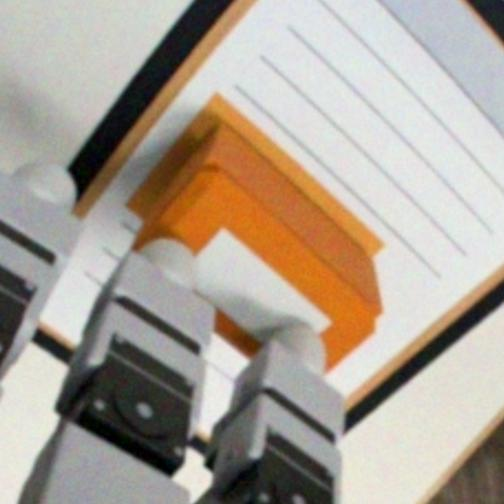

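Call:
move(arm1={"target": [-0.2770, -1.4400, 0.90, 0, 0.2504, -0.9681, 0], "speed": 0.08}, cameras=[])

Call:
move(arm1={"target": [-0.2750, -1.4420, 1.03, 0, 0.2504, -0.9681, 0], "speed": 0.1}, cameras=["arm1_cam_wrist"])

Call:
zoom_image(camera="arm1_cam_wrist", region=[240, 0, 440, 180])

Scene clock: 2404.37 s.
Joint torques (N m): arm1=[0.15 -10.87 10.37 0.01 0.06 0.03] | arm2=[1.2 -19.96 7.91 2 0.23 0] | arm3=[2.32 -22.42 8.21 0.94 -0.09 -0.16]
Heat: arm1: hottest joint3_rad 35 °C; arm2: hottest joint2_rad 33 °C; arm3: hottest joint2_rad 40 °C.
move: arm1 off_target
Joint velocities: within noise
arm1.joint_positions: joint1_rad=+0.701 joint2_rad=+1.912 joint3_rad=+1.682 joint4_rad=-1.314 joint5_rad=+0.001 joint6_rad=+1.784 hand_index_mcp=+0.748 hand_index_abd=-0.001 hand_index_pip=+0.574 hand_index_dip=+0.693 hand_middle_mcp=+0.749 hand_middle_abd=-0.003 hand_middle_pip=+0.575 hand_middle_dip=+0.695 hand_ring_mcp=+0.755 hand_ring_abd=+0.002 hand_ring_pip=+0.577 hand_ring_dip=+0.696 hand_thumb_cmc=+0.712 hand_thumb_axl=+0.679 hand_thumb_mcp=+0.223 hand_thumb_ipl=+0.166 hand_current_limit=+0.750 hand_speed=-0.600
arm1.joint_status: not commanded
arm1.hand_state: goal,goal,goal,goal,goal,goal,goal,goal,goal,goal,goal,goal,goal,goal,goal,goal
arm1.index_mcp_current_ma: -25
arm1.index_abd_current_ma: -4
arm1.index_pip_current_ma: -14
arm1.index_dip_current_ma: -12
arm1.middle_mcp_current_ma: -17
arm1.middle_abd_current_ma: -8
arm1.middle_pip_current_ma: -10
arm1.middle_dip_current_ma: -3
arm1.ring_mcp_current_ma: 4
arm1.ring_abd_current_ma: 7
arm1.ring_pip_current_ma: 2
arm1.ring_dip_current_ma: 0
arm1.thumb_cmc_current_ma: -7
arm1.thumb_axl_current_ma: 5
arm1.thumb_mcp_current_ma: -12
arm1.thumb_ipl_current_ma: -10
arm1.hand_goal_index_mcp: 0.754
arm1.hand_goal_index_abd: 0.000
arm1.hand_goal_index_pip: 0.578
arm1.hand_goal_index_dip: 0.696
arm1.hand_goal_middle_mcp: 0.754
arm1.hand_goal_middle_abd: 0.000
arm1.hand_goal_middle_pip: 0.578
arm1.hand_goal_middle_dip: 0.696
arm1.hand_goal_ring_mcp: 0.754
arm1.hand_goal_ring_abd: 0.000
arm1.hand_goal_ring_pip: 0.576
arm1.hand_goal_ring_dip: 0.696
arm1.hand_goal_thumb_cmc: 0.714
arm1.hand_goal_thumb_axl: 0.678
arm1.hand_goal_thumb_mcp: 0.226
arm1.hand_goal_thumb_ipl: 0.168
arm1.hand: x=-0.2694 y=-1.4431 z=+0.9180 quat_wxyz=(+0.017, +0.259, -0.966, +0.010) (m; scene frame)
arm1.hand_target: x=-0.2763 y=-1.4396 z=+0.9002 quat_wxyz=(+0.000, +0.251, -0.968, +0.000) (m; scene frame)
arm1.hand_status: off_target (0.020 m and 2.5 deg from the pose sent, 0.012 m and 4.7 deg at the start)
arm2, arm3: as last shown
pictures: none
No camera images: "cameras" was empty.

Scene clock: 2406.43 s.
Joint torques (N m): arm1=[0.5 -14.45 13.08 -0.03 0.06 0.09] | arm2=[1.2 -20.01 7.91 1.99 0.23 0.01] | arm3=[2.32 -22.48 8.23 0.98 -0.08 -0.16]
Heat: arm1: hottest joint3_rad 35 °C; arm2: hottest joint2_rad 33 °C; arm3: hottest joint2_rad 40 °C.
move: arm1 off_target
Joint velocities: within noise
arm1.joint_positions: joint1_rad=+0.701 joint2_rad=+1.924 joint3_rad=+1.947 joint4_rad=-1.644 joint5_rad=+0.001 joint6_rad=+1.784 hand_index_mcp=+0.750 hand_index_abd=-0.001 hand_index_pip=+0.575 hand_index_dip=+0.693 hand_middle_mcp=+0.754 hand_middle_abd=-0.003 hand_middle_pip=+0.577 hand_middle_dip=+0.695 hand_ring_mcp=+0.755 hand_ring_abd=+0.002 hand_ring_pip=+0.577 hand_ring_dip=+0.696 hand_thumb_cmc=+0.712 hand_thumb_axl=+0.679 hand_thumb_mcp=+0.223 hand_thumb_ipl=+0.166 hand_current_limit=+0.750 hand_speed=-0.600
arm1.joint_status: not commanded
arm1.hand_state: goal,goal,goal,goal,goal,goal,goal,goal,goal,goal,goal,goal,goal,goal,goal,goal
arm1.index_mcp_current_ma: -17
arm1.index_abd_current_ma: -4
arm1.index_pip_current_ma: -11
arm1.index_dip_current_ma: -10
arm1.middle_mcp_current_ma: -2
arm1.middle_abd_current_ma: -9
arm1.middle_pip_current_ma: -2
arm1.middle_dip_current_ma: -3
arm1.ring_mcp_current_ma: 3
arm1.ring_abd_current_ma: 7
arm1.ring_pip_current_ma: 2
arm1.ring_dip_current_ma: 0
arm1.thumb_cmc_current_ma: -7
arm1.thumb_axl_current_ma: 5
arm1.thumb_mcp_current_ma: -12
arm1.thumb_ipl_current_ma: -10
arm1.hand_goal_index_mcp: 0.754
arm1.hand_goal_index_abd: 0.000
arm1.hand_goal_index_pip: 0.578
arm1.hand_goal_index_dip: 0.696
arm1.hand_goal_middle_mcp: 0.754
arm1.hand_goal_middle_abd: 0.000
arm1.hand_goal_middle_pip: 0.578
arm1.hand_goal_middle_dip: 0.696
arm1.hand_goal_ring_mcp: 0.754
arm1.hand_goal_ring_abd: 0.000
arm1.hand_goal_ring_pip: 0.576
arm1.hand_goal_ring_dip: 0.696
arm1.hand_goal_thumb_cmc: 0.714
arm1.hand_goal_thumb_axl: 0.678
arm1.hand_goal_thumb_mcp: 0.226
arm1.hand_goal_thumb_ipl: 0.168
arm1.hand: x=-0.2651 y=-1.4389 z=+1.0144 quat_wxyz=(-0.017, +0.259, -0.966, -0.008) (m; scene frame)
arm1.hand_target: x=-0.2744 y=-1.4415 z=+1.0301 quat_wxyz=(+0.001, +0.251, -0.968, +0.000) (m; scene frame)
arm1.hand_status: off_target (0.019 m and 2.4 deg from the pose sent, 0.112 m and 2.5 deg at the start)
arm2, arm3: as last shown
pictures: arm1_cam_wrist

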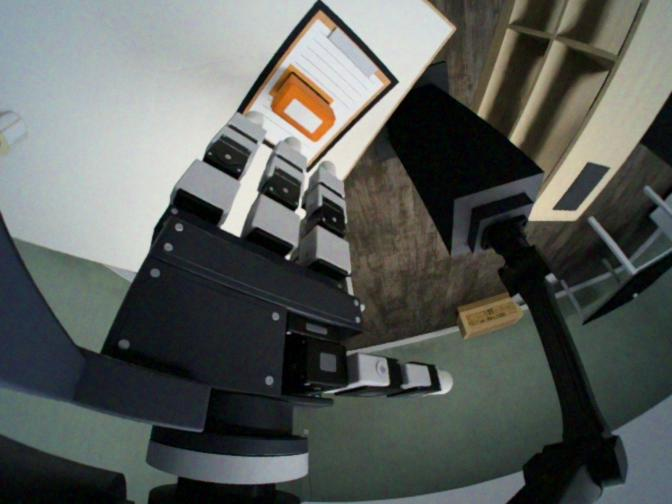

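Scaled by 2.520 from the camera's 672x504 image, which has a finer 960x720 frame.

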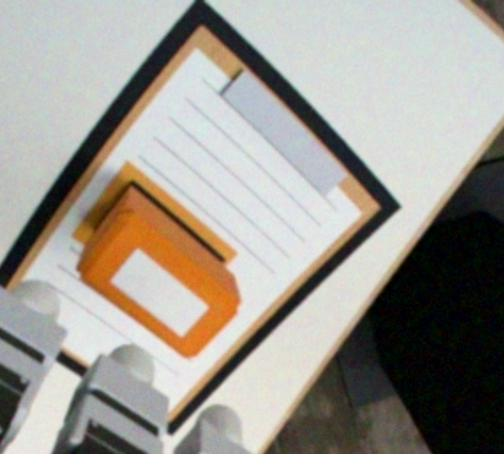

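Call:
move(arm1={"target": [-0.2500, -1.48, 1.15, 0.6903, 0.2010, -0.6703, 0.1850], "speed": 0.4, "joints": {"hand_current_limit": 0.4}}, cameras=[])

Call:
move(arm1={"target": [-0.2070, -1.5450, 0.95, 0.6903, 0.2010, -0.6703, 0.1850], "speed": 0.2, "joints": {"hand_index_mcp": 0.438, "hand_middle_mcp": 0.438, "hand_index_pip": 0.401, "hand_middle_pip": 0.401, "hand_index_dip": 0.333, "hand_middle_dip": 0.333, "hand_thumb_cmc": -0.70, "hand_thumb_mcp": 0.506, "hand_thumb_ipl": -0.481}}, cameras=[])

Call:
move(arm1={"target": [-0.2070, -1.5450, 0.83, 0.6903, 0.2010, -0.6703, 0.1850], "speed": 0.1}, cameras=["arm1_cam_wrist"])

Call:
zoom_image(camera="arm1_cam_wrist", region=[380, 60, 600, 280])

Scene clock: 2417.73 s.
Joint torques (N m): arm1=[1.85 -7.12 9.83 3.38 -0.18 -0.27] | arm2=[1.2 -20.01 7.91 1.99 0.23 0] | arm3=[2.43 -22.42 8.18 0.96 -0.07 -0.16]
Heat: arm1: hottest joint3_rad 38 °C; arm2: hottest joint2_rad 33 °C; arm3: hottest joint2_rad 40 °C.
move: arm1 done
Joint velocities: within noise
arm1.joint_positions: joint1_rad=+0.879 joint2_rad=+1.289 joint3_rad=+0.939 joint4_rad=+0.350 joint5_rad=+0.377 joint6_rad=+1.549 hand_index_mcp=+0.752 hand_index_abd=+0.001 hand_index_pip=+0.575 hand_index_dip=+0.693 hand_middle_mcp=+0.754 hand_middle_abd=+0.001 hand_middle_pip=+0.577 hand_middle_dip=+0.695 hand_ring_mcp=+0.755 hand_ring_abd=+0.002 hand_ring_pip=+0.577 hand_ring_dip=+0.696 hand_thumb_cmc=+0.712 hand_thumb_axl=+0.679 hand_thumb_mcp=+0.224 hand_thumb_ipl=+0.166 hand_current_limit=+0.400 hand_speed=-0.600
arm1.joint_status: all done
arm1.hand_state: goal,goal,goal,goal,goal,goal,goal,goal,goal,goal,goal,goal,goal,goal,goal,goal
arm1.index_mcp_current_ma: -8
arm1.index_abd_current_ma: 4
arm1.index_pip_current_ma: -9
arm1.index_dip_current_ma: -10
arm1.middle_mcp_current_ma: -2
arm1.middle_abd_current_ma: 4
arm1.middle_pip_current_ma: -2
arm1.middle_dip_current_ma: -3
arm1.ring_mcp_current_ma: 3
arm1.ring_abd_current_ma: 7
arm1.ring_pip_current_ma: 2
arm1.ring_dip_current_ma: 0
arm1.thumb_cmc_current_ma: -6
arm1.thumb_axl_current_ma: 5
arm1.thumb_mcp_current_ma: -11
arm1.thumb_ipl_current_ma: -10
arm1.hand_goal_index_mcp: 0.754
arm1.hand_goal_index_abd: 0.000
arm1.hand_goal_index_pip: 0.578
arm1.hand_goal_index_dip: 0.696
arm1.hand_goal_middle_mcp: 0.754
arm1.hand_goal_middle_abd: 0.000
arm1.hand_goal_middle_pip: 0.578
arm1.hand_goal_middle_dip: 0.696
arm1.hand_goal_ring_mcp: 0.754
arm1.hand_goal_ring_abd: 0.000
arm1.hand_goal_ring_pip: 0.576
arm1.hand_goal_ring_dip: 0.696
arm1.hand_goal_thumb_cmc: 0.714
arm1.hand_goal_thumb_axl: 0.678
arm1.hand_goal_thumb_mcp: 0.226
arm1.hand_goal_thumb_ipl: 0.168
arm1.hand: x=-0.2529 y=-1.4729 z=+1.1503 quat_wxyz=(+0.687, +0.193, -0.676, +0.183) (m; scene frame)
arm1.hand_target: x=-0.2498 y=-1.4799 z=+1.1501 quat_wxyz=(+0.690, +0.201, -0.670, +0.185) (m; scene frame)
arm1.hand_status: done (0.008 m and 1.2 deg from the pose sent, 0.143 m and 93.4 deg at the start)
arm2: as last shown
arm3.joint_positions: joint1_rad=+0.392 joint2_rad=+1.984 joint3_rad=+1.233 joint4_rad=+0.833 joint5_rad=+1.046 joint6_rad=+1.410 hand_index_mcp=+0.449 hand_index_abd=+0.009 hand_index_pip=+0.405 hand_index_dip=+0.336 hand_middle_mcp=+0.449 hand_middle_abd=+0.010 hand_middle_pip=+0.405 hand_middle_dip=+0.336 hand_ring_mcp=+0.754 hand_ring_abd=+0.002 hand_ring_pip=+0.577 hand_ring_dip=+0.696 hand_thumb_cmc=+0.712 hand_thumb_axl=+0.679 hand_thumb_mcp=+0.228 hand_thumb_ipl=+0.166 hand_current_limit=+0.400 hand_speed=-0.600
arm3.joint_status: not commanded
arm3.hand_state: goal,goal,goal,goal,goal,goal,goal,goal,goal,goal,goal,goal,goal,goal,goal,goal
arm3.index_mcp_current_ma: 0
arm3.index_abd_current_ma: 5
arm3.index_pip_current_ma: 1
arm3.index_dip_current_ma: 1
arm3.middle_mcp_current_ma: 0
arm3.middle_abd_current_ma: 6
arm3.middle_pip_current_ma: 1
arm3.middle_dip_current_ma: 1
arm3.ring_mcp_current_ma: 0
arm3.ring_abd_current_ma: 0
arm3.ring_pip_current_ma: 0
arm3.ring_dip_current_ma: 0
arm3.thumb_cmc_current_ma: 0
arm3.thumb_axl_current_ma: 0
arm3.thumb_mcp_current_ma: 1
arm3.thumb_ipl_current_ma: -1
arm3.hand_goal_index_mcp: 0.450
arm3.hand_goal_index_abd: 0.000
arm3.hand_goal_index_pip: 0.402
arm3.hand_goal_index_dip: 0.334
arm3.hand_goal_middle_mcp: 0.450
arm3.hand_goal_middle_abd: 0.000
arm3.hand_goal_middle_pip: 0.402
arm3.hand_goal_middle_dip: 0.334
arm3.hand_goal_ring_mcp: 0.754
arm3.hand_goal_ring_abd: 0.000
arm3.hand_goal_ring_pip: 0.576
arm3.hand_goal_ring_dip: 0.696
arm3.hand_goal_thumb_cmc: 0.714
arm3.hand_goal_thumb_axl: 0.678
arm3.hand_goal_thumb_mcp: 0.226
arm3.hand_goal_thumb_ipl: 0.168
arm3.hand: x=-0.8879 y=+0.7646 z=+1.0260 quat_wxyz=(+0.711, -0.027, -0.695, -0.100) (m; scene frame)
arm3.hand_target: x=-0.8878 y=+0.7571 z=+1.0436 quat_wxyz=(+0.718, -0.036, -0.689, -0.086) (m; scene frame)
arm3.hand_status: not commanded
pictures: none
No camera images: "cameras" was empty.

Scene clock: 2419.67 s.
Joint torques (N m): arm1=[1.79 -9.82 7.1 3.29 0.11 -0.38] | arm2=[1.2 -20.01 7.91 1.99 0.23 0] | arm3=[2.37 -22.42 8.2 0.95 -0.08 -0.16]
Heat: arm1: hottest joint3_rad 38 °C; arm2: hottest joint2_rad 33 °C; arm3: hottest joint2_rad 40 °C.
move: arm1 done
Joint velocities: within noise
arm1.joint_positions: joint1_rad=+1.045 joint2_rad=+1.737 joint3_rad=+0.776 joint4_rad=+0.953 joint5_rad=+0.536 joint6_rad=+1.547 hand_index_mcp=+0.441 hand_index_abd=+0.002 hand_index_pip=+0.404 hand_index_dip=+0.337 hand_middle_mcp=+0.440 hand_middle_abd=+0.002 hand_middle_pip=+0.404 hand_middle_dip=+0.337 hand_ring_mcp=+0.755 hand_ring_abd=+0.002 hand_ring_pip=+0.577 hand_ring_dip=+0.696 hand_thumb_cmc=-0.680 hand_thumb_axl=+0.679 hand_thumb_mcp=+0.504 hand_thumb_ipl=-0.478 hand_current_limit=+0.400 hand_speed=-0.600
arm1.joint_status: all done
arm1.hand_state: goal,goal,goal,goal,goal,goal,goal,goal,goal,goal,goal,goal,goal,goal,goal,goal
arm1.index_mcp_current_ma: 9
arm1.index_abd_current_ma: 5
arm1.index_pip_current_ma: 8
arm1.index_dip_current_ma: 11
arm1.middle_mcp_current_ma: 9
arm1.middle_abd_current_ma: 5
arm1.middle_pip_current_ma: 8
arm1.middle_dip_current_ma: 9
arm1.ring_mcp_current_ma: 3
arm1.ring_abd_current_ma: 7
arm1.ring_pip_current_ma: 2
arm1.ring_dip_current_ma: 0
arm1.thumb_cmc_current_ma: 81
arm1.thumb_axl_current_ma: 5
arm1.thumb_mcp_current_ma: -10
arm1.thumb_ipl_current_ma: 9
arm1.hand_goal_index_mcp: 0.438
arm1.hand_goal_index_abd: 0.000
arm1.hand_goal_index_pip: 0.402
arm1.hand_goal_index_dip: 0.334
arm1.hand_goal_middle_mcp: 0.438
arm1.hand_goal_middle_abd: 0.000
arm1.hand_goal_middle_pip: 0.402
arm1.hand_goal_middle_dip: 0.334
arm1.hand_goal_ring_mcp: 0.754
arm1.hand_goal_ring_abd: 0.000
arm1.hand_goal_ring_pip: 0.576
arm1.hand_goal_ring_dip: 0.696
arm1.hand_goal_thumb_cmc: -0.700
arm1.hand_goal_thumb_axl: 0.678
arm1.hand_goal_thumb_mcp: 0.506
arm1.hand_goal_thumb_ipl: -0.480
arm1.hand: x=-0.2105 y=-1.5397 z=+0.9469 quat_wxyz=(+0.685, +0.198, -0.677, +0.183) (m; scene frame)
arm1.hand_target: x=-0.2069 y=-1.5450 z=+0.9499 quat_wxyz=(+0.690, +0.201, -0.670, +0.185) (m; scene frame)
arm1.hand_status: done (0.007 m and 1.1 deg from the pose sent, 0.218 m and 1.2 deg at the start)
arm2, arm3: as last shown
pictures: none
No camera images: "cameras" was empty.

Scene clock: 2421.63 s.
Joint torques (N m): arm1=[1.9 -10.99 5.63 3.25 0.11 -0.38] | arm2=[1.2 -20.01 7.91 1.99 0.23 0] | arm3=[2.37 -22.24 8.2 0.95 -0.07 -0.16]
Heat: arm1: hottest joint3_rad 37 °C; arm2: hottest joint2_rad 33 °C; arm3: hottest joint2_rad 40 °C.
move: arm1 off_target
Joint velocities: within noise
arm1.joint_positions: joint1_rad=+1.045 joint2_rad=+2.078 joint3_rad=+0.769 joint4_rad=+1.290 joint5_rad=+0.537 joint6_rad=+1.547 hand_index_mcp=+0.441 hand_index_abd=+0.002 hand_index_pip=+0.404 hand_index_dip=+0.337 hand_middle_mcp=+0.440 hand_middle_abd=+0.002 hand_middle_pip=+0.404 hand_middle_dip=+0.337 hand_ring_mcp=+0.755 hand_ring_abd=+0.002 hand_ring_pip=+0.577 hand_ring_dip=+0.696 hand_thumb_cmc=-0.681 hand_thumb_axl=+0.679 hand_thumb_mcp=+0.504 hand_thumb_ipl=-0.478 hand_current_limit=+0.400 hand_speed=-0.600
arm1.joint_status: not commanded
arm1.hand_state: goal,goal,goal,goal,goal,goal,goal,goal,goal,goal,goal,goal,goal,goal,goal,goal
arm1.index_mcp_current_ma: 9
arm1.index_abd_current_ma: 5
arm1.index_pip_current_ma: 8
arm1.index_dip_current_ma: 11
arm1.middle_mcp_current_ma: 9
arm1.middle_abd_current_ma: 5
arm1.middle_pip_current_ma: 8
arm1.middle_dip_current_ma: 9
arm1.ring_mcp_current_ma: 3
arm1.ring_abd_current_ma: 7
arm1.ring_pip_current_ma: 2
arm1.ring_dip_current_ma: 0
arm1.thumb_cmc_current_ma: 79
arm1.thumb_axl_current_ma: 5
arm1.thumb_mcp_current_ma: -9
arm1.thumb_ipl_current_ma: 9
arm1.hand_goal_index_mcp: 0.438
arm1.hand_goal_index_abd: 0.000
arm1.hand_goal_index_pip: 0.402
arm1.hand_goal_index_dip: 0.334
arm1.hand_goal_middle_mcp: 0.438
arm1.hand_goal_middle_abd: 0.000
arm1.hand_goal_middle_pip: 0.402
arm1.hand_goal_middle_dip: 0.334
arm1.hand_goal_ring_mcp: 0.754
arm1.hand_goal_ring_abd: 0.000
arm1.hand_goal_ring_pip: 0.576
arm1.hand_goal_ring_dip: 0.696
arm1.hand_goal_thumb_cmc: -0.700
arm1.hand_goal_thumb_axl: 0.678
arm1.hand_goal_thumb_mcp: 0.506
arm1.hand_goal_thumb_ipl: -0.480
arm1.hand: x=-0.2085 y=-1.5352 z=+0.8248 quat_wxyz=(+0.682, +0.200, -0.680, +0.180) (m; scene frame)
arm1.hand_target: x=-0.2068 y=-1.5449 z=+0.8300 quat_wxyz=(+0.690, +0.201, -0.670, +0.185) (m; scene frame)
arm1.hand_status: off_target (0.011 m and 1.5 deg from the pose sent, 0.117 m and 1.1 deg at the start)
arm2, arm3: as last shown
pictures: arm1_cam_wrist

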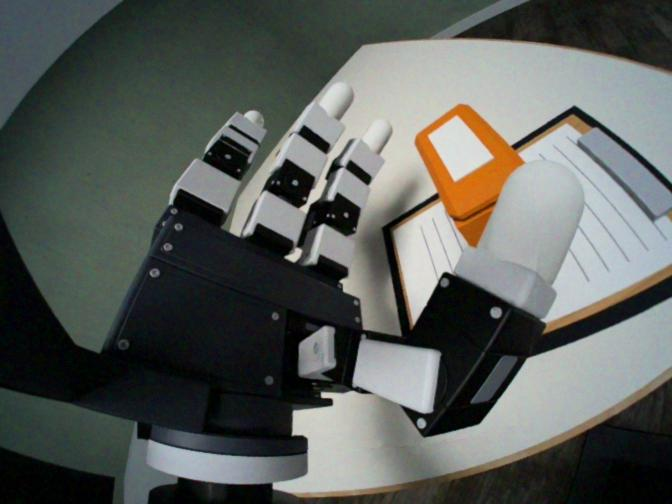

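Scaled by 2.291 from the camera's 672x504 image, which has a finer 960x720 frame.

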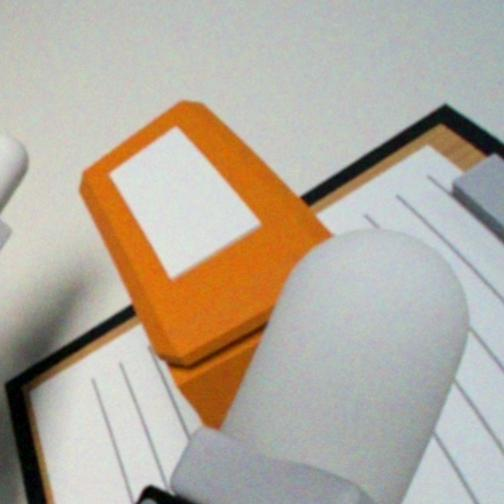

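Call:
move(arm1={"target": [-0.2057, -1.5385, 0.774, 0.6903, 0.2010, -0.6703, 0.1850], "speed": 0.06}, cameras=["arm1_cam_wrist"])

Call:
zoom_image(camera="arm1_cam_wrist", region=[350, 20, 600, 270])

Scene clock: 2444.47 s.
Joint torques (N m): arm1=[1.49 -11.22 4.7 3.25 -0.03 -0.38] | arm2=[1.2 -20.01 7.91 1.99 0.23 0] | arm3=[2.43 -22.24 8.24 0.95 -0.08 -0.17]
Heat: arm1: hottest joint3_rad 35 °C; arm2: hottest joint2_rad 33 °C; arm3: hottest joint2_rad 40 °C.
move: arm1 done
Joint velocities: within noise
arm1.joint_positions: joint1_rad=+1.045 joint2_rad=+2.243 joint3_rad=+0.792 joint4_rad=+1.431 joint5_rad=+0.537 joint6_rad=+1.547 hand_index_mcp=+0.441 hand_index_abd=+0.002 hand_index_pip=+0.404 hand_index_dip=+0.337 hand_middle_mcp=+0.440 hand_middle_abd=+0.002 hand_middle_pip=+0.404 hand_middle_dip=+0.337 hand_ring_mcp=+0.755 hand_ring_abd=+0.002 hand_ring_pip=+0.577 hand_ring_dip=+0.696 hand_thumb_cmc=-0.681 hand_thumb_axl=+0.679 hand_thumb_mcp=+0.504 hand_thumb_ipl=-0.478 hand_current_limit=+0.400 hand_speed=-0.600
arm1.joint_status: not commanded
arm1.hand_state: goal,goal,goal,goal,goal,goal,goal,goal,goal,goal,goal,goal,goal,goal,goal,goal
arm1.index_mcp_current_ma: 9
arm1.index_abd_current_ma: 5
arm1.index_pip_current_ma: 8
arm1.index_dip_current_ma: 11
arm1.middle_mcp_current_ma: 9
arm1.middle_abd_current_ma: 5
arm1.middle_pip_current_ma: 8
arm1.middle_dip_current_ma: 9
arm1.ring_mcp_current_ma: 3
arm1.ring_abd_current_ma: 7
arm1.ring_pip_current_ma: 2
arm1.ring_dip_current_ma: 0
arm1.thumb_cmc_current_ma: 79
arm1.thumb_axl_current_ma: 5
arm1.thumb_mcp_current_ma: -9
arm1.thumb_ipl_current_ma: 9
arm1.hand_goal_index_mcp: 0.438
arm1.hand_goal_index_abd: 0.000
arm1.hand_goal_index_pip: 0.402
arm1.hand_goal_index_dip: 0.334
arm1.hand_goal_middle_mcp: 0.438
arm1.hand_goal_middle_abd: 0.000
arm1.hand_goal_middle_pip: 0.402
arm1.hand_goal_middle_dip: 0.334
arm1.hand_goal_ring_mcp: 0.754
arm1.hand_goal_ring_abd: 0.000
arm1.hand_goal_ring_pip: 0.576
arm1.hand_goal_ring_dip: 0.696
arm1.hand_goal_thumb_cmc: -0.700
arm1.hand_goal_thumb_axl: 0.678
arm1.hand_goal_thumb_mcp: 0.506
arm1.hand_goal_thumb_ipl: -0.480
arm1.hand: x=-0.2054 y=-1.5291 z=+0.7704 quat_wxyz=(+0.682, +0.200, -0.680, +0.180) (m; scene frame)
arm1.hand_target: x=-0.2054 y=-1.5383 z=+0.7740 quat_wxyz=(+0.690, +0.201, -0.670, +0.185) (m; scene frame)
arm1.hand_status: done (0.010 m and 1.5 deg from the pose sent, 0.051 m and 1.5 deg at the start)
arm2.joint_positions: joint1_rad=+0.189 joint2_rad=+1.726 joint3_rad=+0.999 joint4_rad=+0.581 joint5_rad=+1.351 joint6_rad=+1.590 hand_index_mcp=+0.437 hand_index_abd=+0.002 hand_index_pip=+0.404 hand_index_dip=+0.337 hand_middle_mcp=+0.437 hand_middle_abd=+0.002 hand_middle_pip=+0.405 hand_middle_dip=+0.336 hand_ring_mcp=+0.754 hand_ring_abd=+0.002 hand_ring_pip=+0.577 hand_ring_dip=+0.696 hand_thumb_cmc=+0.708 hand_thumb_axl=+0.680 hand_thumb_mcp=+0.228 hand_thumb_ipl=+0.166 hand_current_limit=+0.400 hand_speed=-0.600
arm2.joint_status: not commanded
arm2.hand_state: goal,goal,goal,goal,goal,goal,goal,goal,goal,goal,goal,goal,goal,goal,goal,goal
arm2.index_mcp_current_ma: -1
arm2.index_abd_current_ma: 2
arm2.index_pip_current_ma: 3
arm2.index_dip_current_ma: 4
arm2.middle_mcp_current_ma: -1
arm2.middle_abd_current_ma: 2
arm2.middle_pip_current_ma: 3
arm2.middle_dip_current_ma: 3
arm2.ring_mcp_current_ma: 0
arm2.ring_abd_current_ma: 3
arm2.ring_pip_current_ma: 1
arm2.ring_dip_current_ma: 0
arm2.thumb_cmc_current_ma: -2
arm2.thumb_axl_current_ma: 2
arm2.thumb_mcp_current_ma: 2
arm2.thumb_ipl_current_ma: -3
arm2.hand_goal_index_mcp: 0.438
arm2.hand_goal_index_abd: 0.000
arm2.hand_goal_index_pip: 0.402
arm2.hand_goal_index_dip: 0.334
arm2.hand_goal_middle_mcp: 0.438
arm2.hand_goal_middle_abd: 0.000
arm2.hand_goal_middle_pip: 0.402
arm2.hand_goal_middle_dip: 0.334
arm2.hand_goal_ring_mcp: 0.754
arm2.hand_goal_ring_abd: 0.000
arm2.hand_goal_ring_pip: 0.576
arm2.hand_goal_ring_dip: 0.696
arm2.hand_goal_thumb_cmc: 0.710
arm2.hand_goal_thumb_axl: 0.678
arm2.hand_goal_thumb_mcp: 0.226
arm2.hand_goal_thumb_ipl: 0.168
arm2.hand: x=-0.3331 y=+0.0074 z=+1.1361 quat_wxyz=(+0.609, -0.273, -0.664, -0.339) (m; scene frame)
arm2.hand_target: x=-0.3311 y=+0.0026 z=+1.1478 quat_wxyz=(+0.622, -0.286, -0.654, -0.321) (m; scene frame)
arm2.hand_status: not commanded
arm3: as last shown
pictures: arm1_cam_wrist

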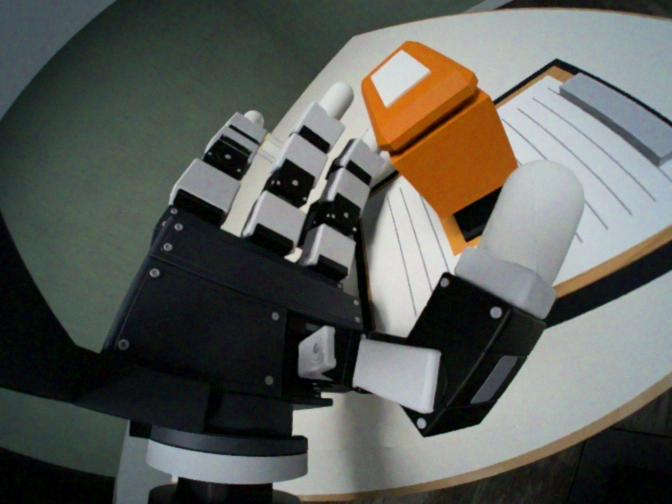

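Scaled by 2.016 from the camera's 672x504 image, which has a finer 960x720 frame.

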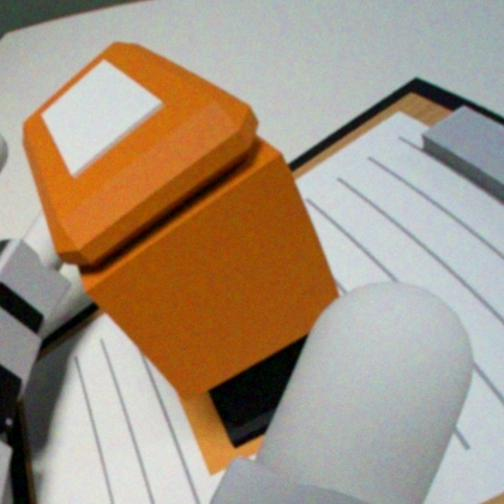

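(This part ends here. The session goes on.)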